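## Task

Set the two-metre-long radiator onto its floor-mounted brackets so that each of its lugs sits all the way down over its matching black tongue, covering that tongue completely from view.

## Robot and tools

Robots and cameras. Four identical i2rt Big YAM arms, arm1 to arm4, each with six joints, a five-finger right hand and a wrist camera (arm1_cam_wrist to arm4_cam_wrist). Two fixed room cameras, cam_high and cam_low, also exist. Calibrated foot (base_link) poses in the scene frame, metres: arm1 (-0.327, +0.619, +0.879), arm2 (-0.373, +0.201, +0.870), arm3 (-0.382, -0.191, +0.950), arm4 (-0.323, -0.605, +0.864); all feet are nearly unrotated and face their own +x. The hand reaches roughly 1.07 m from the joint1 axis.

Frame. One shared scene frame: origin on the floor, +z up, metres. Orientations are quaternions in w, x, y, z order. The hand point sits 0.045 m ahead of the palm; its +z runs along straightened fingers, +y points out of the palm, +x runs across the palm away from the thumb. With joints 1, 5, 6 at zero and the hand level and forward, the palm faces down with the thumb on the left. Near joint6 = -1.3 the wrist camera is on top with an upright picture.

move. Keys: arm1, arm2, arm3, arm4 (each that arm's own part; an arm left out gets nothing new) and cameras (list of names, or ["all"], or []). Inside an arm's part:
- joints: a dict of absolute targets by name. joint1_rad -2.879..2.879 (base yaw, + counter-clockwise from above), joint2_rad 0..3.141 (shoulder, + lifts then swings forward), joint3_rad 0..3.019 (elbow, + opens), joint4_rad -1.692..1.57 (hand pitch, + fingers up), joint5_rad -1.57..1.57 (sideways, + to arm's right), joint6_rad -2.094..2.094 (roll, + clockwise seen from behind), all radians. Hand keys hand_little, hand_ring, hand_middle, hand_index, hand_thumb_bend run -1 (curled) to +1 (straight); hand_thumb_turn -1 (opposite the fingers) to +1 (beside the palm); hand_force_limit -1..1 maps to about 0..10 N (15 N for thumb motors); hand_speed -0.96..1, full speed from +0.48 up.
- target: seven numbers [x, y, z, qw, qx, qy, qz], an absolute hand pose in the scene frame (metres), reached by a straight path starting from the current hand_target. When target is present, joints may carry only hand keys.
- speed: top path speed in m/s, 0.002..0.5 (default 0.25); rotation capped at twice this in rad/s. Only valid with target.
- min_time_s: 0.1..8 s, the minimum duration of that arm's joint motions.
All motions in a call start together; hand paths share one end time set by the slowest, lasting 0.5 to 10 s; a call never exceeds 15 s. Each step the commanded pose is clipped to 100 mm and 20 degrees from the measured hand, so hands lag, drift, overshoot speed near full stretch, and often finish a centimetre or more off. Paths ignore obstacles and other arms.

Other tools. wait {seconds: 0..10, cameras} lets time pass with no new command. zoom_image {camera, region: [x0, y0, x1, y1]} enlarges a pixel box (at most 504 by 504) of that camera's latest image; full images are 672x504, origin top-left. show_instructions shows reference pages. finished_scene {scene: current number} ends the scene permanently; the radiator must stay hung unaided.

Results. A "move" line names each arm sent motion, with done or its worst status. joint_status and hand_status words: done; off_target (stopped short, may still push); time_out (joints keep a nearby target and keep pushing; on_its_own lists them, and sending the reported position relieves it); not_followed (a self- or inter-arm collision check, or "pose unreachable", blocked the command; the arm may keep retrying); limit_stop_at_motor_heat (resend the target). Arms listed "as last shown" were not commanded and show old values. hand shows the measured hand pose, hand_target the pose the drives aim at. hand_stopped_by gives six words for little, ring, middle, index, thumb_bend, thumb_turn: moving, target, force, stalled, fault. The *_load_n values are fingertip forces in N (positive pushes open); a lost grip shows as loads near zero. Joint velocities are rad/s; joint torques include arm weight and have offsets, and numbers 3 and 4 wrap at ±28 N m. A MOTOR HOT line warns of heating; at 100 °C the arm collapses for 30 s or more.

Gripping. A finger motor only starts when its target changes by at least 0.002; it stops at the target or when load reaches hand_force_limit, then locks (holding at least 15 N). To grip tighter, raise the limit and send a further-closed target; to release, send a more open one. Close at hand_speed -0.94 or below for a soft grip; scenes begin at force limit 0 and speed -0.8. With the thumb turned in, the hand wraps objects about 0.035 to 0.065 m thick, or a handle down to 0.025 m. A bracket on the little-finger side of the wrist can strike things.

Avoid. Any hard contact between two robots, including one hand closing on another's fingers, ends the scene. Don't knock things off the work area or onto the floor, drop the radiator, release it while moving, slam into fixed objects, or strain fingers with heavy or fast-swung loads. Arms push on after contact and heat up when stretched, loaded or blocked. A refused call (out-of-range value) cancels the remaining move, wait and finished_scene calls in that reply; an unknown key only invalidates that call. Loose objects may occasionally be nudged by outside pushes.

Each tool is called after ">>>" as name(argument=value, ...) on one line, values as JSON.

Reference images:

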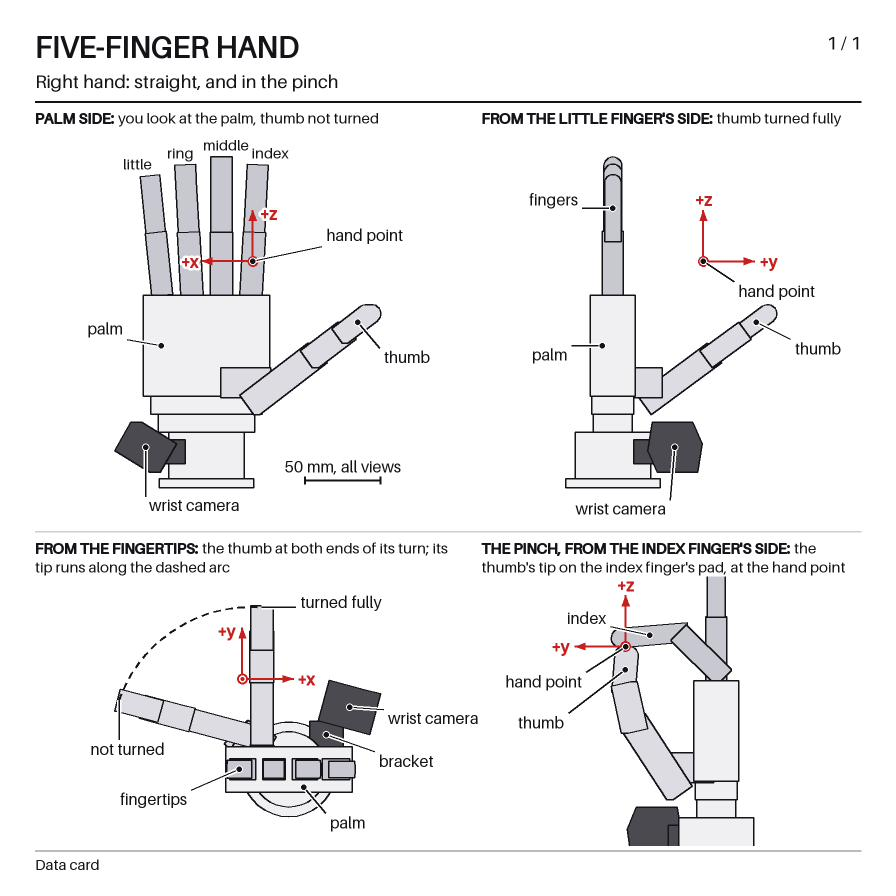

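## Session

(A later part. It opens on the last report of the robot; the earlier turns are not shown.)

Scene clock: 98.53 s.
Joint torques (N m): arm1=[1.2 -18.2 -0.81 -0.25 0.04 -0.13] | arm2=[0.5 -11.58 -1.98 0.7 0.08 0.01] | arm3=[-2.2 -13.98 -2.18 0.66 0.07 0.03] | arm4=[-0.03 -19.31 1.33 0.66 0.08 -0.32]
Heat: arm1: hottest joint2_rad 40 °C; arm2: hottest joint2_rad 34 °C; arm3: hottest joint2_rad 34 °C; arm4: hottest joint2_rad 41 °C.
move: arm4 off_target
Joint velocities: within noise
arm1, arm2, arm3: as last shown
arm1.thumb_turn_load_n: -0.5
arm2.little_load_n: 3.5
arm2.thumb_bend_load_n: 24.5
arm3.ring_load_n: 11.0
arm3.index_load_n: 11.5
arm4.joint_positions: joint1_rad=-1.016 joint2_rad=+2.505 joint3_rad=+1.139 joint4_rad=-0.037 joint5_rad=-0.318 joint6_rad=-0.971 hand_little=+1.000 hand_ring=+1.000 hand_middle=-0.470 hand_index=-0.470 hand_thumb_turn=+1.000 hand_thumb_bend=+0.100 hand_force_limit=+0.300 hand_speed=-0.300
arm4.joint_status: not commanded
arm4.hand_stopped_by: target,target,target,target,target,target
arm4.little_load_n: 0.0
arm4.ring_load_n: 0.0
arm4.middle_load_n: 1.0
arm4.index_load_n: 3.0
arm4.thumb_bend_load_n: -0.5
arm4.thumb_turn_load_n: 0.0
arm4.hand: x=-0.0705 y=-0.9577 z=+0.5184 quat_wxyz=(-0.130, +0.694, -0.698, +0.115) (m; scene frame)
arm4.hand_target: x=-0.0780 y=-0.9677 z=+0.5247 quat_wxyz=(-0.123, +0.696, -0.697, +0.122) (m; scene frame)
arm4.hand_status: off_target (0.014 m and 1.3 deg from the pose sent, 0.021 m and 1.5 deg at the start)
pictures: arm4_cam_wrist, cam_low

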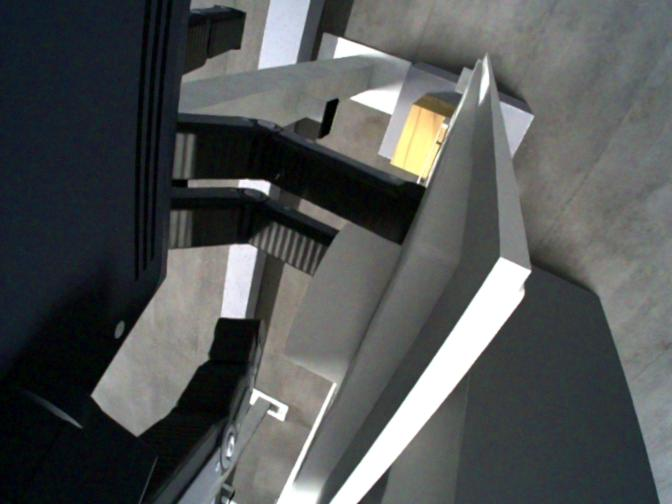

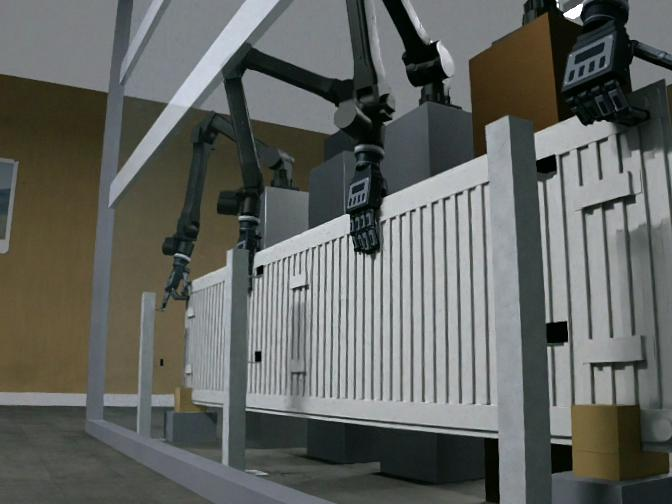

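>>> zoom_image(camera="cam_low", region=[130, 260, 220, 350])

>>> zoom_image(camera="arm4_cam_wrist", region=[170, 0, 470, 300])

Scaled by 5.600 from the camera's 672x504 image, which has a finer 960x720 frame.

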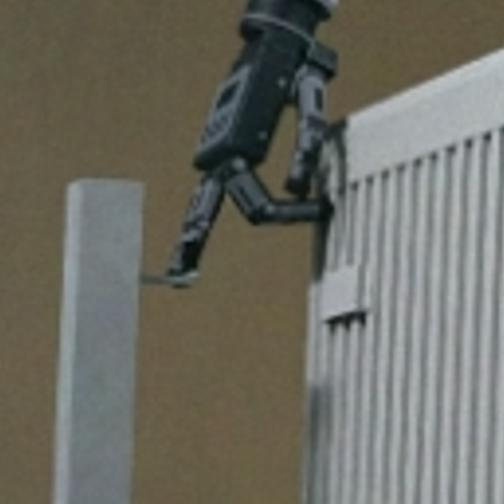

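Scaled by 1.680 from the camera's 672x504 image, which has a finer 960x720 frame.

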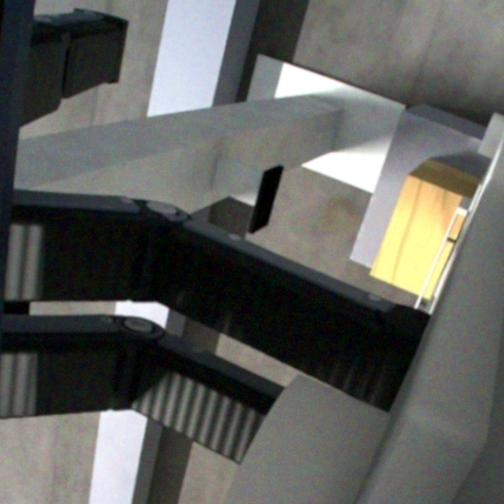

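>>> move(arm4={"target":[-0.045,-0.957,0.515,-0.1228,0.6964,-0.6964,0.1228],"speed":0.06}, cameras=["arm4_cam_wrist","cam_low"])

>>> zoom_image(camera="cam_low", region=[130, 260, 220, 350])

Scene clock: 102.60 s.
Joint torques (N m): arm1=[1.61 -18.32 -0.81 -0.21 0.03 -0.13] | arm2=[0.5 -11.81 -2.09 0.62 0.08 -0.01] | arm3=[-2.2 -13.98 -2.18 0.65 0.07 0.03] | arm4=[1.38 -17.38 3.34 0.96 -0.08 0.08]
Heat: arm1: hottest joint2_rad 41 °C; arm2: hottest joint2_rad 34 °C; arm3: hottest joint2_rad 34 °C; arm4: hottest joint2_rad 41 °C.
move: arm4 done
Joint velocities: within noise
arm1, arm2, arm3: as last shown
arm1.middle_load_n: 5.0
arm1.thumb_turn_load_n: 0.0
arm2.little_load_n: 4.0
arm2.index_load_n: 5.5
arm2.thumb_bend_load_n: 24.0
arm4.joint_positions: joint1_rad=-0.971 joint2_rad=+2.505 joint3_rad=+1.150 joint4_rad=-0.026 joint5_rad=-0.299 joint6_rad=-0.937 hand_little=+1.000 hand_ring=+1.000 hand_middle=-0.470 hand_index=-0.470 hand_thumb_turn=+1.000 hand_thumb_bend=+0.100 hand_force_limit=+0.300 hand_speed=-0.300
arm4.joint_status: not commanded
arm4.hand_stopped_by: target,target,target,target,target,target
arm4.little_load_n: 0.0
arm4.ring_load_n: 0.0
arm4.middle_load_n: 0.0
arm4.index_load_n: 0.5
arm4.thumb_bend_load_n: 0.0
arm4.thumb_turn_load_n: 0.0
arm4.hand: x=-0.0514 y=-0.9538 z=+0.5187 quat_wxyz=(-0.124, +0.699, -0.694, +0.118) (m; scene frame)
arm4.hand_target: x=-0.0451 y=-0.9567 z=+0.5151 quat_wxyz=(-0.123, +0.696, -0.696, +0.123) (m; scene frame)
arm4.hand_status: done (0.008 m and 0.7 deg from the pose sent, 0.026 m and 1.3 deg at the start)
pictures: arm4_cam_wrist, cam_low

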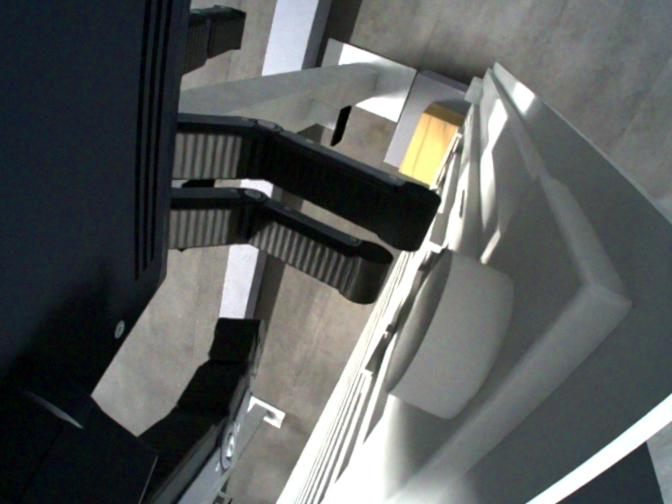

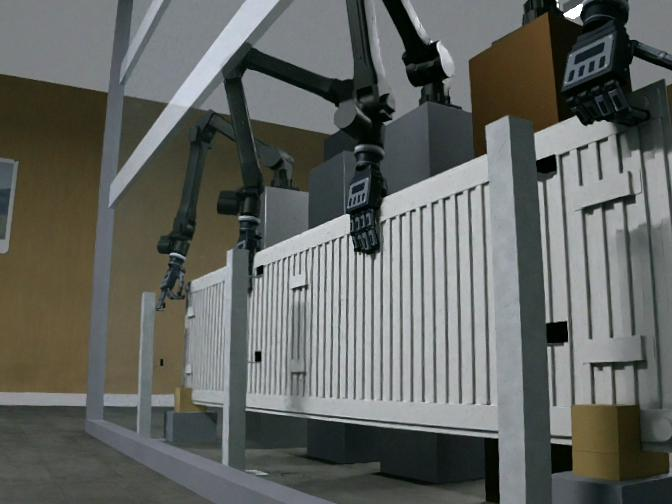

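Scaled by 5.600 from the camera's 672x504 image, which has a finer 960x720 frame.

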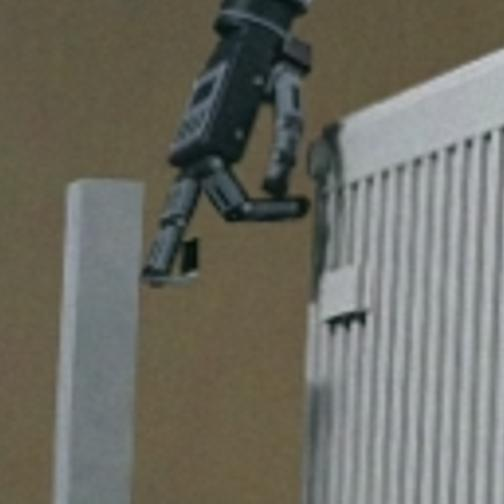

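>>> move(arm4={"target":[-0.077,-0.960,0.520,-0.1228,0.6964,-0.6964,0.1228],"speed":0.06})

>>> move(arm4={"target":[-0.075,-0.962,0.545,-0.1228,0.6964,-0.6964,0.1228],"speed":0.04}, cameras=["arm4_cam_wrist","cam_low"])

>>> zoom_image(camera="cam_low", region=[150, 260, 210, 320])

Scene clock: 105.03 s.
Joint torques (N m): arm1=[1.44 -18.14 -0.81 -0.23 0.04 -0.14] | arm2=[0.56 -11.63 -1.88 0.64 0.09 -0.03] | arm3=[-2.2 -13.98 -2.18 0.65 0.07 0.03] | arm4=[0.15 -18.32 1.31 0.94 0.02 -0.38]
Heat: arm1: hottest joint2_rad 41 °C; arm2: hottest joint2_rad 34 °C; arm3: hottest joint2_rad 34 °C; arm4: hottest joint2_rad 41 °C.
move: arm4 done
Joint velocities: within noise
arm1, arm2, arm3: as last shown
arm1.middle_load_n: 5.5
arm2.little_load_n: 3.5
arm2.middle_load_n: 4.0
arm2.index_load_n: 6.0
arm2.thumb_bend_load_n: 24.5
arm4.joint_positions: joint1_rad=-1.012 joint2_rad=+2.504 joint3_rad=+1.126 joint4_rad=-0.015 joint5_rad=-0.315 joint6_rad=-0.959 hand_little=+1.000 hand_ring=+1.000 hand_middle=-0.470 hand_index=-0.470 hand_thumb_turn=+1.000 hand_thumb_bend=+0.100 hand_force_limit=+0.300 hand_speed=-0.300
arm4.joint_status: not commanded
arm4.hand_stopped_by: target,target,target,target,target,target
arm4.little_load_n: 0.0
arm4.ring_load_n: 0.0
arm4.middle_load_n: 0.0
arm4.index_load_n: 1.0
arm4.thumb_bend_load_n: 0.0
arm4.thumb_turn_load_n: 0.0
arm4.hand: x=-0.0703 y=-0.9543 z=+0.5175 quat_wxyz=(-0.129, +0.692, -0.700, +0.118) (m; scene frame)
arm4.hand_target: x=-0.0769 y=-0.9600 z=+0.5200 quat_wxyz=(-0.123, +0.696, -0.697, +0.123) (m; scene frame)
arm4.hand_status: done (0.009 m and 1.1 deg from the pose sent, 0.026 m and 0.7 deg at the start)
pictures: none

Scene clock: 106.17 s.
Joint torques (N m): arm1=[1.55 -18.14 -0.9 -0.21 0.04 -0.15] | arm2=[0.44 -11.69 -1.92 0.57 0.09 0.01] | arm3=[-2.2 -13.98 -2.18 0.65 0.07 0.03] | arm4=[0.32 -21.6 0.84 -0.62 0.02 -0.18]
Heat: arm1: hottest joint2_rad 41 °C; arm2: hottest joint2_rad 34 °C; arm3: hottest joint2_rad 34 °C; arm4: hottest joint2_rad 41 °C.
move: arm4 off_target
Joint velocities: within noise
arm1, arm2, arm3: as last shown
arm1.index_load_n: 6.5
arm2.middle_load_n: 3.5
arm4.joint_positions: joint1_rad=-1.012 joint2_rad=+2.478 joint3_rad=+1.108 joint4_rad=-0.020 joint5_rad=-0.315 joint6_rad=-0.973 hand_little=+1.000 hand_ring=+1.000 hand_middle=-0.469 hand_index=-0.470 hand_thumb_turn=+1.000 hand_thumb_bend=+0.100 hand_force_limit=+0.300 hand_speed=-0.300
arm4.joint_status: not commanded
arm4.hand_stopped_by: target,target,target,target,target,target
arm4.little_load_n: 0.0
arm4.ring_load_n: 0.0
arm4.middle_load_n: 7.0
arm4.index_load_n: 3.5
arm4.thumb_bend_load_n: 0.0
arm4.thumb_turn_load_n: 0.0
arm4.hand: x=-0.0710 y=-0.9544 z=+0.5268 quat_wxyz=(-0.128, +0.697, -0.695, +0.120) (m; scene frame)
arm4.hand_target: x=-0.0749 y=-0.9619 z=+0.5441 quat_wxyz=(-0.123, +0.696, -0.696, +0.123) (m; scene frame)
arm4.hand_status: off_target (0.020 m and 0.7 deg from the pose sent, 0.029 m and 1.1 deg at the start)
pictures: arm4_cam_wrist, cam_low

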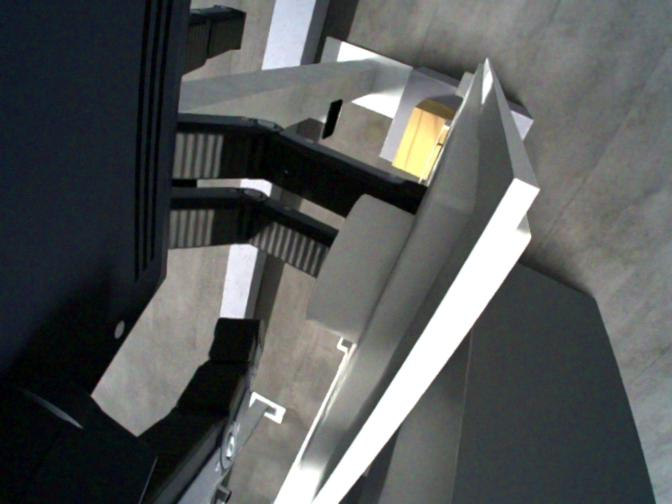

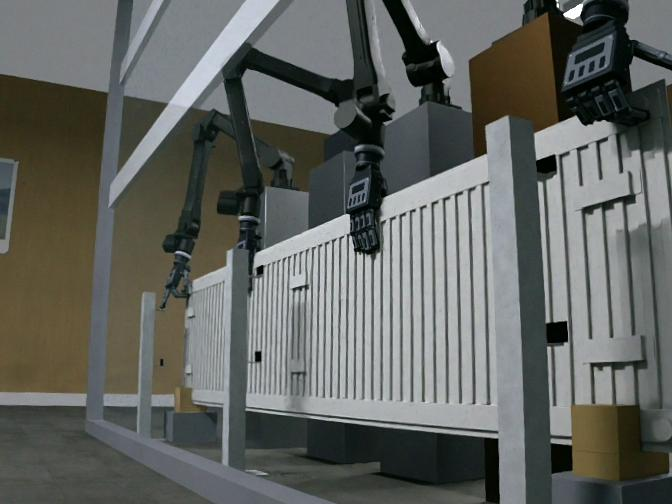

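Scaled by 8.400 from the camera's 672x504 image, which has a finer 960x720 frame.

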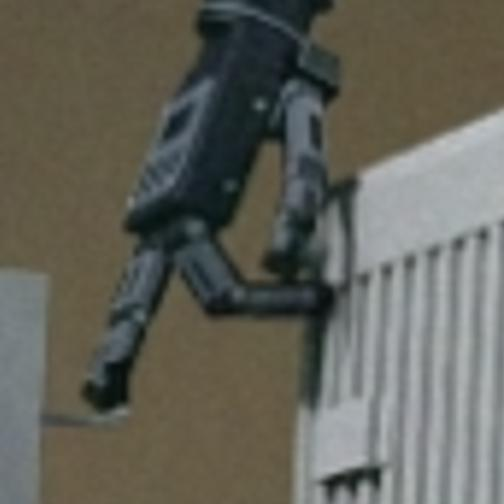

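>>> move(arm4={"target":[-0.052,-0.957,0.530,-0.1228,0.6964,-0.6964,0.1228],"speed":0.06}, cameras=["arm4_cam_wrist","cam_low"])

>>> zoom_image(camera="arm4_cam_wrist", region=[340, 130, 640, 430])

>>> zoom_image(camera="cam_low", region=[150, 260, 210, 320])

Scene clock: 108.17 s.
Joint torques (N m): arm1=[1.49 -18.37 -0.87 -0.23 0.04 -0.14] | arm2=[0.32 -11.81 -2.07 0.59 0.1 -0.01] | arm3=[-2.2 -13.98 -2.18 0.65 0.07 0.03] | arm4=[1.9 -17.38 3.51 0.14 -0.18 0.08]
Heat: arm1: hottest joint2_rad 41 °C; arm2: hottest joint2_rad 35 °C; arm3: hottest joint2_rad 34 °C; arm4: hottest joint2_rad 41 °C.
move: arm4 done
Joint velocities: within noise
arm1, arm2, arm3: as last shown
arm1.ring_load_n: 0.5
arm1.index_load_n: 7.0
arm1.thumb_turn_load_n: -0.5
arm2.little_load_n: 4.0
arm2.index_load_n: 5.5
arm3.middle_load_n: 0.5
arm3.index_load_n: 11.0
arm4.joint_positions: joint1_rad=-0.985 joint2_rad=+2.478 joint3_rad=+1.118 joint4_rad=-0.022 joint5_rad=-0.301 joint6_rad=-0.950 hand_little=+1.000 hand_ring=+1.000 hand_middle=-0.470 hand_index=-0.470 hand_thumb_turn=+1.000 hand_thumb_bend=+0.100 hand_force_limit=+0.300 hand_speed=-0.300
arm4.joint_status: not commanded
arm4.hand_stopped_by: target,target,target,target,target,target
arm4.little_load_n: 0.0
arm4.ring_load_n: 0.0
arm4.middle_load_n: 0.0
arm4.index_load_n: 0.0
arm4.thumb_bend_load_n: 0.0
arm4.thumb_turn_load_n: 0.0
arm4.hand: x=-0.0603 y=-0.9524 z=+0.5272 quat_wxyz=(-0.123, +0.699, -0.695, +0.119) (m; scene frame)
arm4.hand_target: x=-0.0520 y=-0.9570 z=+0.5301 quat_wxyz=(-0.123, +0.696, -0.696, +0.123) (m; scene frame)
arm4.hand_status: done (0.010 m and 0.5 deg from the pose sent, 0.019 m and 0.7 deg at the start)
pictures: arm4_cam_wrist, cam_low

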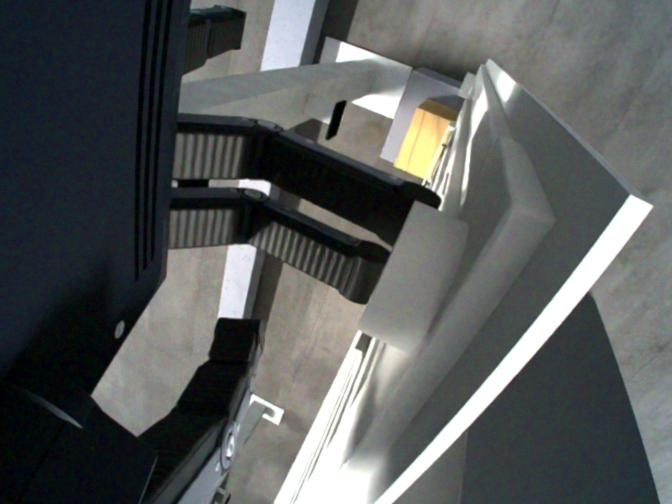

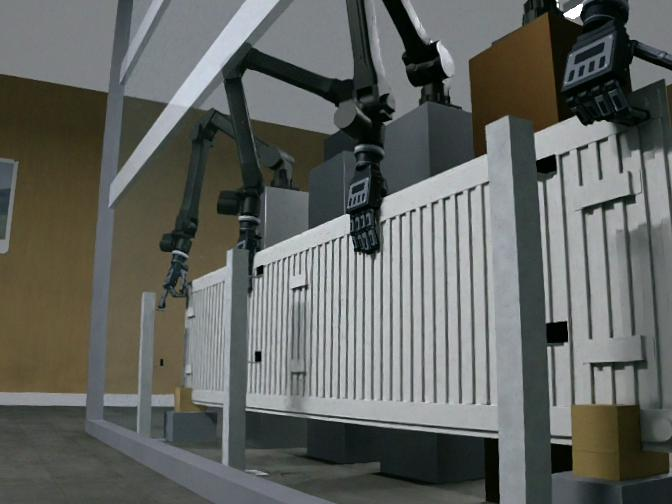

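Scaled by 1.680 from the camera's 672x504 image, which has a finer 960x720 frame.

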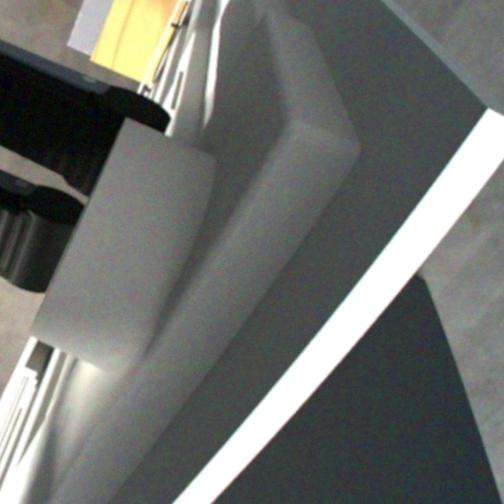

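Scaled by 8.400 from the camera's 672x504 image, which has a finer 960x720 frame.

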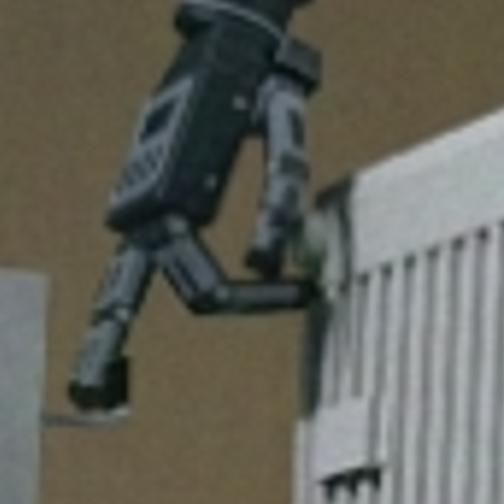

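>>> move(arm4={"target":[-0.077,-0.958,0.520,-0.1228,0.6964,-0.6964,0.1228],"speed":0.06,"joints":{"hand_index":-0.50,"hand_middle":-0.465}})

>>> move(arm1={"target":[-0.084,0.988,0.575,-0.1268,0.7190,-0.6730,0.1187],"speed":0.03}, arm4={"target":[-0.070,-0.963,0.570,-0.1228,0.6964,-0.6964,0.1228],"speed":0.05}, arm2={"target":[-0.142,0.350,0.545,-0.0447,0.7300,-0.6806,0.0416],"speed":0.02}, arm3={"target":[-0.136,-0.320,0.545,-0.0433,0.7077,-0.7039,0.0431],"speed":0.02}, cameras=["arm1_cam_wrist","arm4_cam_wrist","cam_low"])

Scene clock: 110.77 s.
Joint torques (N m): arm1=[1.26 -18.32 -0.8 -0.18 0.03 -0.16] | arm2=[0.62 -11.81 -2.02 0.61 0.07 -0.02] | arm3=[-2.2 -13.98 -2.18 0.66 0.07 0.03] | arm4=[0.15 -16.09 1.85 1.07 -0.09 -0.33]
Heat: arm1: hottest joint2_rad 41 °C; arm2: hottest joint2_rad 35 °C; arm3: hottest joint2_rad 34 °C; arm4: hottest joint2_rad 41 °C.
move: arm4 off_target
Joint velocities: within noise
arm1.joint_positions: joint1_rad=+0.887 joint2_rad=+2.485 joint3_rad=+0.974 joint4_rad=+0.147 joint5_rad=+0.270 joint6_rad=+0.875 hand_little=-1.000 hand_ring=-1.000 hand_middle=-0.470 hand_index=-0.469 hand_thumb_turn=+1.000 hand_thumb_bend=+1.000 hand_force_limit=+0.300 hand_speed=-0.900
arm1.joint_status: not commanded
arm1.hand_stopped_by: target,target,target,target,target,target
arm1.little_load_n: 0.0
arm1.ring_load_n: 0.0
arm1.middle_load_n: 5.5
arm1.index_load_n: 7.0
arm1.thumb_bend_load_n: 0.0
arm1.thumb_turn_load_n: 0.0
arm1.hand: x=-0.0873 y=+0.9730 z=+0.5279 quat_wxyz=(-0.118, +0.715, -0.678, +0.123) (m; scene frame)
arm1.hand_target: x=-0.0879 y=+0.9839 z=+0.5487 quat_wxyz=(-0.127, +0.719, -0.673, +0.119) (m; scene frame)
arm1.hand_status: not commanded
arm2.joint_positions: joint1_rad=+0.422 joint2_rad=+2.479 joint3_rad=+0.711 joint4_rad=+0.338 joint5_rad=+0.042 joint6_rad=+0.368 hand_little=+0.637 hand_ring=+0.604 hand_middle=+0.712 hand_index=+0.712 hand_thumb_turn=-1.000 hand_thumb_bend=-0.420 hand_force_limit=+0.500 hand_speed=-0.600
arm2.joint_status: not commanded
arm2.hand_stopped_by: force,force,force,force,force,target
arm2.little_load_n: 3.5
arm2.ring_load_n: 11.5
arm2.middle_load_n: 3.5
arm2.index_load_n: 6.0
arm2.thumb_bend_load_n: 24.5
arm2.thumb_turn_load_n: 4.0
arm2.hand: x=-0.1349 y=+0.3540 z=+0.5314 quat_wxyz=(-0.056, +0.724, -0.686, +0.047) (m; scene frame)
arm2.hand_target: x=-0.1498 y=+0.3498 z=+0.5274 quat_wxyz=(-0.045, +0.730, -0.681, +0.042) (m; scene frame)
arm2.hand_status: not commanded
arm3.joint_positions: joint1_rad=-0.540 joint2_rad=+2.691 joint3_rad=+0.932 joint4_rad=+0.334 joint5_rad=-0.068 joint6_rad=-0.520 hand_little=+0.677 hand_ring=+0.639 hand_middle=+0.748 hand_index=+0.728 hand_thumb_turn=-1.000 hand_thumb_bend=-0.433 hand_force_limit=+0.500 hand_speed=-0.600
arm3.joint_status: not commanded
arm3.hand_stopped_by: force,force,force,force,force,target
arm3.little_load_n: 5.5
arm3.ring_load_n: 10.5
arm3.middle_load_n: 0.0
arm3.index_load_n: 11.0
arm3.thumb_bend_load_n: 23.5
arm3.thumb_turn_load_n: 5.5
arm3.hand: x=-0.1268 y=-0.3243 z=+0.5307 quat_wxyz=(-0.049, +0.711, -0.699, +0.056) (m; scene frame)
arm3.hand_target: x=-0.1437 y=-0.3196 z=+0.5275 quat_wxyz=(-0.043, +0.708, -0.704, +0.043) (m; scene frame)
arm3.hand_status: not commanded
arm4.joint_positions: joint1_rad=-1.009 joint2_rad=+2.478 joint3_rad=+1.115 joint4_rad=-0.016 joint5_rad=-0.312 joint6_rad=-0.959 hand_little=+1.000 hand_ring=+1.000 hand_middle=-0.464 hand_index=-0.500 hand_thumb_turn=+1.000 hand_thumb_bend=+0.100 hand_force_limit=+0.300 hand_speed=-0.300
arm4.joint_status: all done
arm4.hand_stopped_by: target,target,target,target,target,target
arm4.little_load_n: 0.0
arm4.ring_load_n: 0.0
arm4.middle_load_n: 0.0
arm4.index_load_n: 0.5
arm4.thumb_bend_load_n: 0.0
arm4.thumb_turn_load_n: 0.0
arm4.hand: x=-0.0670 y=-0.9581 z=+0.5273 quat_wxyz=(-0.126, +0.693, -0.699, +0.124) (m; scene frame)
arm4.hand_target: x=-0.0769 y=-0.9578 z=+0.5203 quat_wxyz=(-0.123, +0.696, -0.696, +0.123) (m; scene frame)
arm4.hand_status: off_target (0.012 m and 0.6 deg from the pose sent, 0.019 m and 0.5 deg at the start)
pictures: none

Scene clock: 112.27 s.
Joint torques (N m): arm1=[1.2 -22.42 -1.89 -0.96 0 -0.36] | arm2=[-0.44 -16.32 -3.08 -0.68 0.02 -0.06] | arm3=[-1.32 -18.61 -3.75 -0.54 0.12 0.14] | arm4=[0.73 -23.88 0.13 -1.36 0.15 -0.03]
Heat: arm1: hottest joint2_rad 41 °C; arm2: hottest joint2_rad 35 °C; arm3: hottest joint2_rad 34 °C; arm4: hottest joint2_rad 41 °C.
move: arm1 off_target; arm2 off_target; arm3 off_target; arm4 off_target
Joint velocities: within noise
arm1.joint_positions: joint1_rad=+0.887 joint2_rad=+2.480 joint3_rad=+0.974 joint4_rad=+0.124 joint5_rad=+0.271 joint6_rad=+0.890 hand_little=-1.000 hand_ring=-1.000 hand_middle=-0.469 hand_index=-0.468 hand_thumb_turn=+1.000 hand_thumb_bend=+1.000 hand_force_limit=+0.300 hand_speed=-0.900
arm1.joint_status: not commanded
arm1.hand_stopped_by: target,target,target,target,target,target
arm1.little_load_n: 0.0
arm1.ring_load_n: 0.0
arm1.middle_load_n: 15.0
arm1.index_load_n: 16.0
arm1.thumb_bend_load_n: 0.0
arm1.thumb_turn_load_n: 0.0
arm1.hand: x=-0.0890 y=+0.9706 z=+0.5292 quat_wxyz=(-0.110, +0.711, -0.684, +0.124) (m; scene frame)
arm1.hand_target: x=-0.0843 y=+0.9873 z=+0.5698 quat_wxyz=(-0.127, +0.719, -0.673, +0.119) (m; scene frame)
arm1.hand_status: off_target (0.049 m and 2.6 deg from the pose sent, 0.050 m and 1.4 deg at the start)
arm2.joint_positions: joint1_rad=+0.422 joint2_rad=+2.477 joint3_rad=+0.710 joint4_rad=+0.326 joint5_rad=+0.042 joint6_rad=+0.363 hand_little=+0.637 hand_ring=+0.604 hand_middle=+0.712 hand_index=+0.712 hand_thumb_turn=-1.000 hand_thumb_bend=-0.420 hand_force_limit=+0.500 hand_speed=-0.600
arm2.joint_status: not commanded
arm2.hand_stopped_by: force,force,force,force,force,target
arm2.little_load_n: 3.5
arm2.ring_load_n: 12.5
arm2.middle_load_n: 5.5
arm2.index_load_n: 9.5
arm2.thumb_bend_load_n: 25.0
arm2.thumb_turn_load_n: 4.0
arm2.hand: x=-0.1373 y=+0.3527 z=+0.5321 quat_wxyz=(-0.052, +0.726, -0.685, +0.045) (m; scene frame)
arm2.hand_target: x=-0.1422 y=+0.3500 z=+0.5442 quat_wxyz=(-0.045, +0.730, -0.681, +0.042) (m; scene frame)
arm2.hand_status: off_target (0.014 m and 1.1 deg from the pose sent, 0.016 m and 1.8 deg at the start)
arm3.joint_positions: joint1_rad=-0.540 joint2_rad=+2.691 joint3_rad=+0.930 joint4_rad=+0.330 joint5_rad=-0.068 joint6_rad=-0.520 hand_little=+0.677 hand_ring=+0.639 hand_middle=+0.748 hand_index=+0.729 hand_thumb_turn=-1.000 hand_thumb_bend=-0.432 hand_force_limit=+0.500 hand_speed=-0.600
arm3.joint_status: not commanded
arm3.hand_stopped_by: force,force,force,force,force,target
arm3.little_load_n: 6.5
arm3.ring_load_n: 12.0
arm3.middle_load_n: 1.0
arm3.index_load_n: 12.5
arm3.thumb_bend_load_n: 23.5
arm3.thumb_turn_load_n: 5.0
arm3.hand: x=-0.1287 y=-0.3232 z=+0.5312 quat_wxyz=(-0.048, +0.711, -0.699, +0.053) (m; scene frame)
arm3.hand_target: x=-0.1360 y=-0.3198 z=+0.5442 quat_wxyz=(-0.043, +0.708, -0.704, +0.043) (m; scene frame)
arm3.hand_status: off_target (0.016 m and 1.4 deg from the pose sent, 0.018 m and 1.7 deg at the start)
arm4.joint_positions: joint1_rad=-1.009 joint2_rad=+2.448 joint3_rad=+1.099 joint4_rad=-0.037 joint5_rad=-0.319 joint6_rad=-0.979 hand_little=+1.000 hand_ring=+1.000 hand_middle=-0.462 hand_index=-0.500 hand_thumb_turn=+1.000 hand_thumb_bend=+0.100 hand_force_limit=+0.300 hand_speed=-0.300
arm4.joint_status: not commanded
arm4.hand_stopped_by: target,target,target,target,target,target
arm4.little_load_n: 0.0
arm4.ring_load_n: 0.0
arm4.middle_load_n: 17.0
arm4.index_load_n: 0.5
arm4.thumb_bend_load_n: 0.0
arm4.thumb_turn_load_n: 0.0
arm4.hand: x=-0.0677 y=-0.9563 z=+0.5386 quat_wxyz=(-0.129, +0.700, -0.692, +0.123) (m; scene frame)
arm4.hand_target: x=-0.0699 y=-0.9626 z=+0.5675 quat_wxyz=(-0.123, +0.696, -0.696, +0.123) (m; scene frame)
arm4.hand_status: off_target (0.032 m and 1.0 deg from the pose sent, 0.043 m and 0.6 deg at the start)
pictures: arm1_cam_wrist, arm4_cam_wrist, cam_low

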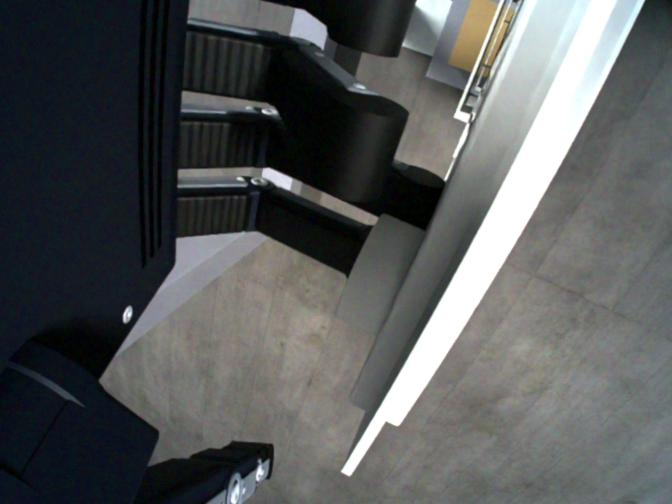

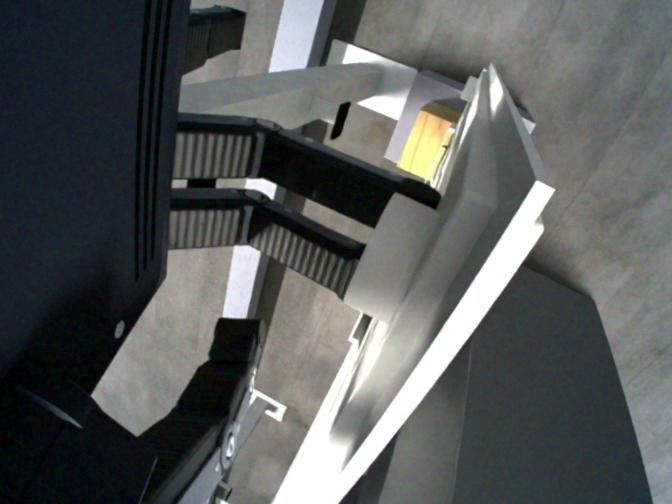

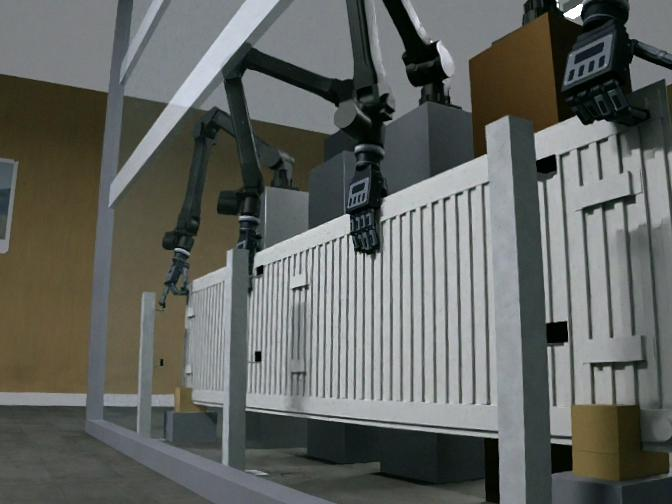

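>>> move(arm4={"target":[-0.060,-0.963,0.530,-0.1228,0.6964,-0.6964,0.1228],"speed":0.06})

>>> move(arm4={"target":[-0.050,-0.978,0.520,-0.1228,0.6964,-0.6964,0.1228],"speed":0.06,"joints":{"hand_index":-0.47,"hand_middle":-0.47}}, cameras=["arm4_cam_wrist"])

Scene clock: 115.50 s.
Joint torques (N m): arm1=[1.26 -22.42 -1.88 -0.98 -0.04 -0.35] | arm2=[-0.44 -16.38 -3.04 -0.79 0.03 -0.08] | arm3=[-1.26 -18.61 -3.75 -0.55 0.12 0.14] | arm4=[1.67 -16.62 4.29 0.23 0.03 0.01]
Heat: arm1: hottest joint2_rad 42 °C; arm2: hottest joint2_rad 35 °C; arm3: hottest joint2_rad 35 °C; arm4: hottest joint2_rad 42 °C.
move: arm4 done
Joint velocities: within noise
arm1, arm2, arm3: as last shown
arm1.joint_positions: joint1_rad=+0.887 joint2_rad=+2.480 joint3_rad=+0.974 joint4_rad=+0.124 joint5_rad=+0.272 joint6_rad=+0.891 hand_little=-1.000 hand_ring=-1.000 hand_middle=-0.469 hand_index=-0.468 hand_thumb_turn=+1.000 hand_thumb_bend=+1.000 hand_force_limit=+0.300 hand_speed=-0.900
arm1.ring_load_n: 0.5
arm1.middle_load_n: 15.5
arm1.index_load_n: 16.5
arm1.hand: x=-0.0889 y=+0.9705 z=+0.5292 quat_wxyz=(-0.110, +0.710, -0.684, +0.124) (m; scene frame)
arm2.little_load_n: 3.0
arm2.ring_load_n: 12.0
arm2.index_load_n: 9.0
arm3.little_load_n: 6.0
arm3.ring_load_n: 11.5
arm3.middle_load_n: 0.5
arm4.joint_positions: joint1_rad=-1.005 joint2_rad=+2.458 joint3_rad=+1.111 joint4_rad=-0.037 joint5_rad=-0.310 joint6_rad=-0.964 hand_little=+1.000 hand_ring=+1.000 hand_middle=-0.464 hand_index=-0.500 hand_thumb_turn=+1.000 hand_thumb_bend=+0.100 hand_force_limit=+0.300 hand_speed=-0.300
arm4.joint_status: not commanded
arm4.hand_stopped_by: target,target,target,target,target,target
arm4.little_load_n: 0.0
arm4.ring_load_n: 0.0
arm4.middle_load_n: 0.0
arm4.index_load_n: 0.0
arm4.thumb_bend_load_n: 0.0
arm4.thumb_turn_load_n: 0.0
arm4.hand: x=-0.0655 y=-0.9579 z=+0.5353 quat_wxyz=(-0.126, +0.696, -0.696, +0.122) (m; scene frame)
arm4.hand_target: x=-0.0601 y=-0.9629 z=+0.5302 quat_wxyz=(-0.123, +0.696, -0.696, +0.123) (m; scene frame)
arm4.hand_status: done (0.009 m and 0.4 deg from the pose sent, 0.013 m and 1.0 deg at the start)
pictures: none

Scene clock: 116.57 s.
Joint torques (N m): arm1=[1.14 -22.18 -1.94 -0.94 -0.05 -0.36] | arm2=[-0.32 -16.73 -3.04 -0.72 0.03 -0.06] | arm3=[-1.32 -18.67 -3.75 -0.54 0.12 0.14] | arm4=[1.08 -16.79 4.18 0.35 -0.11 -0.01]
Heat: arm1: hottest joint2_rad 43 °C; arm2: hottest joint2_rad 35 °C; arm3: hottest joint2_rad 35 °C; arm4: hottest joint2_rad 42 °C.
move: arm4 done
Joint velocities: within noise
arm1, arm2, arm3: as last shown
arm1.ring_load_n: 0.0
arm1.thumb_bend_load_n: -0.5
arm2.ring_load_n: 12.5
arm2.middle_load_n: 5.0
arm2.thumb_bend_load_n: 25.5
arm3.little_load_n: 6.5
arm3.index_load_n: 12.0
arm3.thumb_turn_load_n: 5.5
arm4.joint_positions: joint1_rad=-1.005 joint2_rad=+2.492 joint3_rad=+1.185 joint4_rad=-0.061 joint5_rad=-0.306 joint6_rad=-0.963 hand_little=+1.000 hand_ring=+1.000 hand_middle=-0.470 hand_index=-0.470 hand_thumb_turn=+1.000 hand_thumb_bend=+0.100 hand_force_limit=+0.300 hand_speed=-0.300
arm4.joint_status: all done
arm4.hand_stopped_by: target,target,target,target,target,target
arm4.little_load_n: 0.0
arm4.ring_load_n: 0.0
arm4.middle_load_n: 0.0
arm4.index_load_n: 0.0
arm4.thumb_bend_load_n: 0.0
arm4.thumb_turn_load_n: 0.0
arm4.hand: x=-0.0525 y=-0.9798 z=+0.5273 quat_wxyz=(-0.122, +0.697, -0.695, +0.129) (m; scene frame)
arm4.hand_target: x=-0.0502 y=-0.9779 z=+0.5201 quat_wxyz=(-0.123, +0.696, -0.696, +0.123) (m; scene frame)
arm4.hand_status: done (0.008 m and 0.7 deg from the pose sent, 0.030 m and 0.4 deg at the start)
pictures: arm4_cam_wrist

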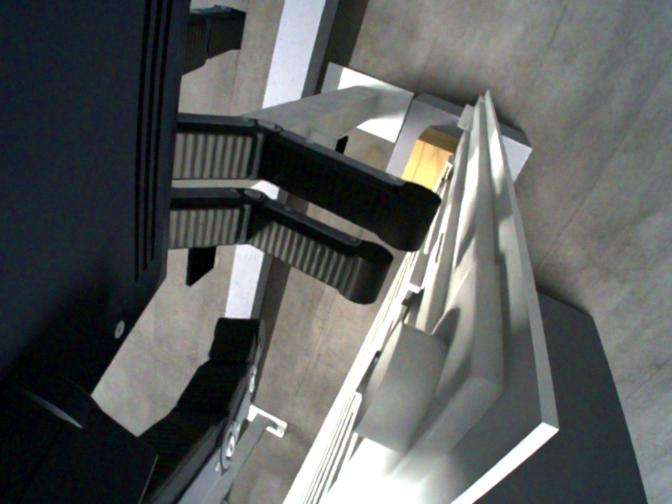

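>>> move(arm4={"target":[-0.058,-0.965,0.522,-0.1228,0.6964,-0.6964,0.1228],"speed":0.06})

>>> move(arm4={"target":[-0.068,-0.965,0.535,-0.1228,0.6964,-0.6964,0.1228],"speed":0.06}, cameras=["arm4_cam_wrist"])

Scene clock: 118.27 s.
Joint torques (N m): arm1=[1.2 -22.3 -1.94 -0.99 -0.01 -0.36] | arm2=[-0.38 -16.26 -3.04 -0.76 0.02 -0.06] | arm3=[-1.32 -18.61 -3.75 -0.54 0.12 0.14] | arm4=[1.73 -17.73 2.1 0.84 -0.15 0.02]
Heat: arm1: hottest joint2_rad 43 °C; arm2: hottest joint2_rad 35 °C; arm3: hottest joint2_rad 35 °C; arm4: hottest joint2_rad 41 °C.
move: arm4 done
Joint velocities: within noise
arm1, arm2, arm3: as last shown
arm1.thumb_bend_load_n: 0.0
arm2.ring_load_n: 12.0
arm2.thumb_bend_load_n: 25.0
arm3.little_load_n: 6.0
arm3.thumb_turn_load_n: 5.0
arm4.joint_positions: joint1_rad=-1.005 joint2_rad=+2.492 joint3_rad=+1.160 joint4_rad=-0.045 joint5_rad=-0.306 joint6_rad=-0.963 hand_little=+1.000 hand_ring=+1.000 hand_middle=-0.470 hand_index=-0.470 hand_thumb_turn=+1.000 hand_thumb_bend=+0.100 hand_force_limit=+0.300 hand_speed=-0.300
arm4.joint_status: not commanded
arm4.hand_stopped_by: target,target,target,target,target,target
arm4.little_load_n: 0.0
arm4.ring_load_n: 0.0
arm4.middle_load_n: 0.0
arm4.index_load_n: 0.0
arm4.thumb_bend_load_n: 0.0
arm4.thumb_turn_load_n: 0.0
arm4.hand: x=-0.0592 y=-0.9696 z=+0.5249 quat_wxyz=(-0.123, +0.696, -0.696, +0.124) (m; scene frame)
arm4.hand_target: x=-0.0581 y=-0.9651 z=+0.5220 quat_wxyz=(-0.123, +0.696, -0.696, +0.123) (m; scene frame)
arm4.hand_status: done (0.006 m and 0.1 deg from the pose sent, 0.017 m and 0.7 deg at the start)
pictures: none

Scene clock: 119.33 s.
Joint torques (N m): arm1=[1.2 -22.3 -1.91 -0.98 -0.05 -0.37] | arm2=[-0.73 -16.26 -3.04 -0.79 0.04 -0.07] | arm3=[-1.32 -18.67 -3.74 -0.54 0.12 0.15] | arm4=[-0.26 -19.19 1.77 0.54 -0.21 -0.28]
Heat: arm1: hottest joint2_rad 43 °C; arm2: hottest joint2_rad 35 °C; arm3: hottest joint2_rad 35 °C; arm4: hottest joint2_rad 41 °C.
move: arm4 done
Joint velocities: within noise
arm1, arm2, arm3: as last shown
arm1.ring_load_n: 0.5
arm1.index_load_n: 16.0
arm1.hand: x=-0.0888 y=+0.9705 z=+0.5292 quat_wxyz=(-0.110, +0.710, -0.684, +0.124) (m; scene frame)
arm2.thumb_turn_load_n: 3.5
arm4.joint_positions: joint1_rad=-1.005 joint2_rad=+2.469 joint3_rad=+1.130 joint4_rad=-0.045 joint5_rad=-0.306 joint6_rad=-0.964 hand_little=+1.000 hand_ring=+1.000 hand_middle=-0.470 hand_index=-0.470 hand_thumb_turn=+1.000 hand_thumb_bend=+0.100 hand_force_limit=+0.300 hand_speed=-0.300
arm4.joint_status: not commanded
arm4.hand_stopped_by: target,target,target,target,target,target
arm4.little_load_n: 0.0
arm4.ring_load_n: 0.0
arm4.middle_load_n: 0.0
arm4.index_load_n: 0.0
arm4.thumb_bend_load_n: 0.0
arm4.thumb_turn_load_n: 0.5
arm4.hand: x=-0.0638 y=-0.9621 z=+0.5321 quat_wxyz=(-0.124, +0.696, -0.697, +0.121) (m; scene frame)
arm4.hand_target: x=-0.0681 y=-0.9650 z=+0.5349 quat_wxyz=(-0.123, +0.696, -0.696, +0.123) (m; scene frame)
arm4.hand_status: done (0.006 m and 0.3 deg from the pose sent, 0.014 m and 0.1 deg at the start)
pictures: arm4_cam_wrist

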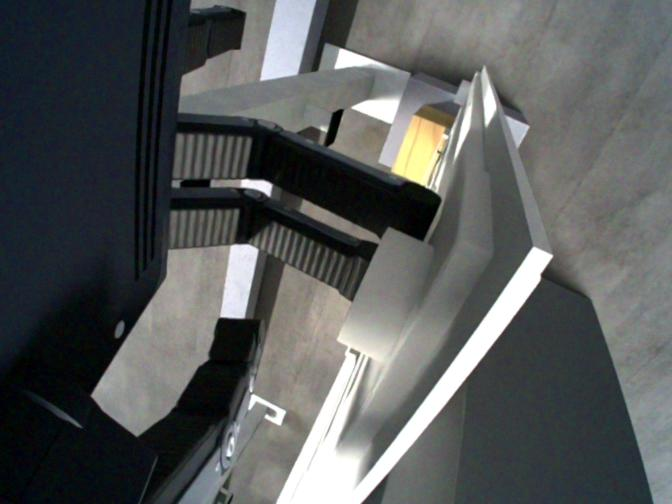

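>>> move(arm4={"target":[-0.066,-0.967,0.570,-0.1228,0.6964,-0.6964,0.1228],"speed":0.04}, cameras=["arm4_cam_wrist"])

Scene clock: 124.53 s.
Joint torques (N m): arm1=[1.08 -22.59 -1.92 -0.98 -0.06 -0.35] | arm2=[-0.44 -16.32 -2.99 -0.7 0.02 -0.08] | arm3=[-1.32 -18.67 -3.74 -0.54 0.12 0.15] | arm4=[0.85 -23.94 0.44 -1.44 -0.15 0]
Heat: arm1: hottest joint2_rad 45 °C; arm2: hottest joint2_rad 36 °C; arm3: hottest joint2_rad 35 °C; arm4: hottest joint2_rad 41 °C.
move: arm4 off_target
Joint velocities: within noise
arm1, arm2, arm3: as last shown
arm1.ring_load_n: 0.0
arm1.index_load_n: 16.5
arm1.thumb_turn_load_n: -0.5
arm2.thumb_turn_load_n: 4.0
arm3.little_load_n: 6.5
arm3.middle_load_n: 1.0
arm3.thumb_bend_load_n: 24.0
arm3.hand_target: x=-0.1361 y=-0.3198 z=+0.5442 quat_wxyz=(-0.043, +0.708, -0.704, +0.043) (m; scene frame)
arm4.joint_positions: joint1_rad=-1.005 joint2_rad=+2.451 joint3_rad=+1.114 joint4_rad=-0.052 joint5_rad=-0.309 joint6_rad=-0.982 hand_little=+1.000 hand_ring=+1.000 hand_middle=-0.468 hand_index=-0.470 hand_thumb_turn=+1.000 hand_thumb_bend=+0.100 hand_force_limit=+0.300 hand_speed=-0.300
arm4.joint_status: not commanded
arm4.hand_stopped_by: target,target,target,target,target,target
arm4.little_load_n: 0.0
arm4.ring_load_n: 0.0
arm4.middle_load_n: 15.5
arm4.index_load_n: 0.0
arm4.thumb_bend_load_n: 0.0
arm4.thumb_turn_load_n: 0.0
arm4.hand: x=-0.0661 y=-0.9596 z=+0.5382 quat_wxyz=(-0.125, +0.703, -0.690, +0.120) (m; scene frame)
arm4.hand_target: x=-0.0661 y=-0.9666 z=+0.5674 quat_wxyz=(-0.123, +0.696, -0.696, +0.123) (m; scene frame)
arm4.hand_status: off_target (0.033 m and 1.1 deg from the pose sent, 0.038 m and 0.3 deg at the start)
pictures: arm4_cam_wrist

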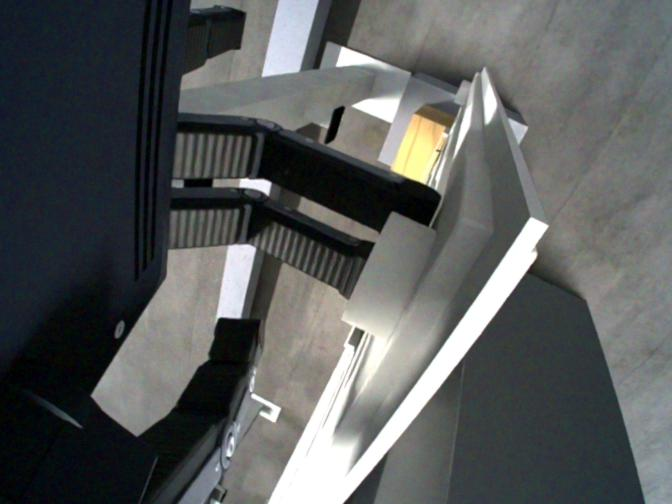

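>>> move(cameras=["cam_low","arm4_cam_wrist"])

>>> zoom_image(camera="cam_low", region=[165, 270, 205, 310])

>>> zoom_image(camera="arm4_cam_wrist", region=[320, 160, 480, 320])

Scene clock: 124.90 s.
Joint torques (N m): arm1=[1.14 -22.36 -1.91 -0.99 -0.05 -0.36] | arm2=[-0.5 -16.32 -3.14 -0.69 0.03 -0.07] | arm3=[-1.32 -18.61 -3.75 -0.53 0.12 0.15] | arm4=[0.56 -23.65 0.58 -1.28 -0.14 0.02]
Heat: arm1: hottest joint2_rad 45 °C; arm2: hottest joint2_rad 36 °C; arm3: hottest joint2_rad 35 °C; arm4: hottest joint2_rad 41 °C.
Joint velocities: within noise
arm1.joint_positions: joint1_rad=+0.887 joint2_rad=+2.480 joint3_rad=+0.974 joint4_rad=+0.124 joint5_rad=+0.272 joint6_rad=+0.891 hand_little=-1.000 hand_ring=-1.000 hand_middle=-0.469 hand_index=-0.468 hand_thumb_turn=+1.000 hand_thumb_bend=+1.000 hand_force_limit=+0.300 hand_speed=-0.900
arm1.joint_status: not commanded
arm1.hand_stopped_by: target,target,target,target,target,target
arm1.little_load_n: 0.0
arm1.ring_load_n: 0.0
arm1.middle_load_n: 15.0
arm1.index_load_n: 16.5
arm1.thumb_bend_load_n: 0.0
arm1.thumb_turn_load_n: 0.0
arm1.hand: x=-0.0888 y=+0.9705 z=+0.5292 quat_wxyz=(-0.110, +0.710, -0.684, +0.124) (m; scene frame)
arm1.hand_target: x=-0.0843 y=+0.9873 z=+0.5698 quat_wxyz=(-0.127, +0.719, -0.673, +0.119) (m; scene frame)
arm1.hand_status: not commanded
arm2.joint_positions: joint1_rad=+0.422 joint2_rad=+2.477 joint3_rad=+0.710 joint4_rad=+0.326 joint5_rad=+0.042 joint6_rad=+0.363 hand_little=+0.637 hand_ring=+0.604 hand_middle=+0.712 hand_index=+0.712 hand_thumb_turn=-1.000 hand_thumb_bend=-0.420 hand_force_limit=+0.500 hand_speed=-0.600
arm2.joint_status: not commanded
arm2.hand_stopped_by: force,force,force,force,force,target
arm2.little_load_n: 3.0
arm2.ring_load_n: 12.5
arm2.middle_load_n: 5.0
arm2.index_load_n: 9.0
arm2.thumb_bend_load_n: 25.0
arm2.thumb_turn_load_n: 4.0
arm2.hand: x=-0.1373 y=+0.3527 z=+0.5321 quat_wxyz=(-0.052, +0.726, -0.685, +0.045) (m; scene frame)
arm2.hand_target: x=-0.1422 y=+0.3500 z=+0.5442 quat_wxyz=(-0.045, +0.730, -0.681, +0.042) (m; scene frame)
arm2.hand_status: not commanded
arm3.joint_positions: joint1_rad=-0.540 joint2_rad=+2.691 joint3_rad=+0.930 joint4_rad=+0.330 joint5_rad=-0.068 joint6_rad=-0.520 hand_little=+0.677 hand_ring=+0.639 hand_middle=+0.748 hand_index=+0.729 hand_thumb_turn=-1.000 hand_thumb_bend=-0.432 hand_force_limit=+0.500 hand_speed=-0.600
arm3.joint_status: not commanded
arm3.hand_stopped_by: force,force,force,force,force,target
arm3.little_load_n: 6.5
arm3.ring_load_n: 12.0
arm3.middle_load_n: 0.5
arm3.index_load_n: 12.5
arm3.thumb_bend_load_n: 23.5
arm3.thumb_turn_load_n: 5.5
arm3.hand: x=-0.1287 y=-0.3232 z=+0.5312 quat_wxyz=(-0.048, +0.711, -0.699, +0.053) (m; scene frame)
arm3.hand_target: x=-0.1361 y=-0.3198 z=+0.5442 quat_wxyz=(-0.043, +0.708, -0.704, +0.043) (m; scene frame)
arm3.hand_status: not commanded
arm4.joint_positions: joint1_rad=-1.005 joint2_rad=+2.451 joint3_rad=+1.114 joint4_rad=-0.052 joint5_rad=-0.309 joint6_rad=-0.983 hand_little=+1.000 hand_ring=+1.000 hand_middle=-0.468 hand_index=-0.470 hand_thumb_turn=+1.000 hand_thumb_bend=+0.100 hand_force_limit=+0.300 hand_speed=-0.300
arm4.joint_status: not commanded
arm4.hand_stopped_by: target,target,target,target,target,target
arm4.little_load_n: 0.0
arm4.ring_load_n: 0.0
arm4.middle_load_n: 15.5
arm4.index_load_n: 0.0
arm4.thumb_bend_load_n: 0.0
arm4.thumb_turn_load_n: 0.0
arm4.hand: x=-0.0661 y=-0.9596 z=+0.5382 quat_wxyz=(-0.125, +0.703, -0.690, +0.120) (m; scene frame)
arm4.hand_target: x=-0.0661 y=-0.9666 z=+0.5674 quat_wxyz=(-0.123, +0.696, -0.696, +0.123) (m; scene frame)
arm4.hand_status: off_target (0.033 m and 1.1 deg from the pose sent, 0.038 m and 0.3 deg at the start)
pictures: arm4_cam_wrist, cam_low

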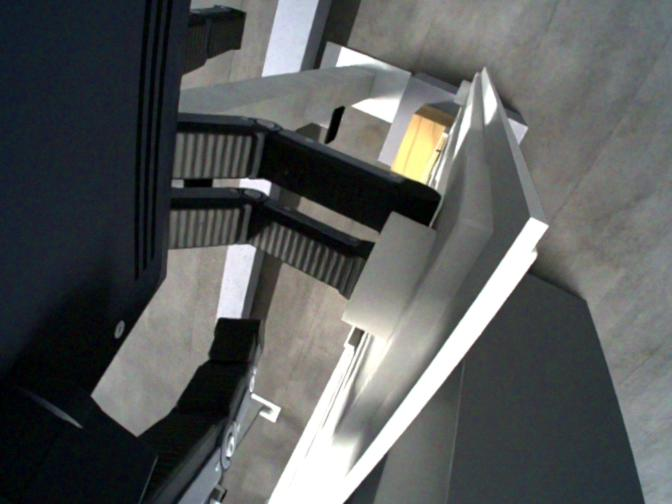

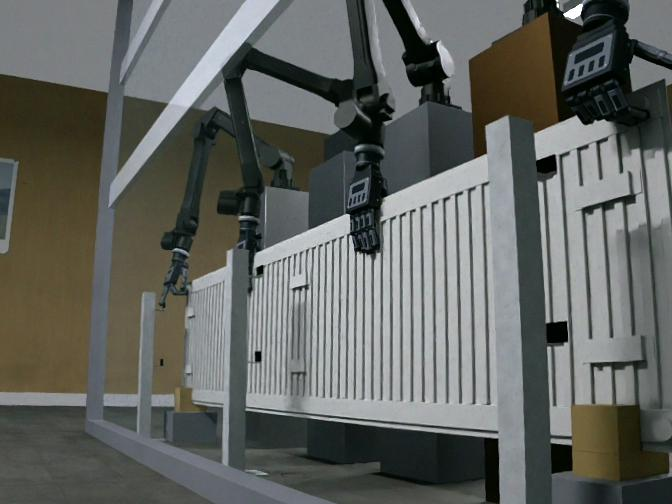

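Scaled by 12.600 from the camera's 672x504 image, which has a finer 960x720 frame.

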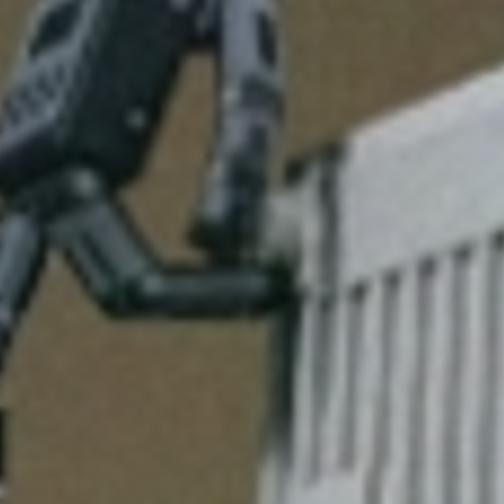

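Scaled by 3.150 from the camera's 672x504 image, which has a finer 960x720 frame.

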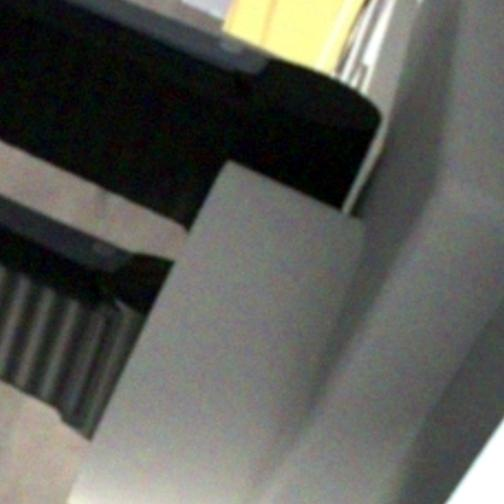

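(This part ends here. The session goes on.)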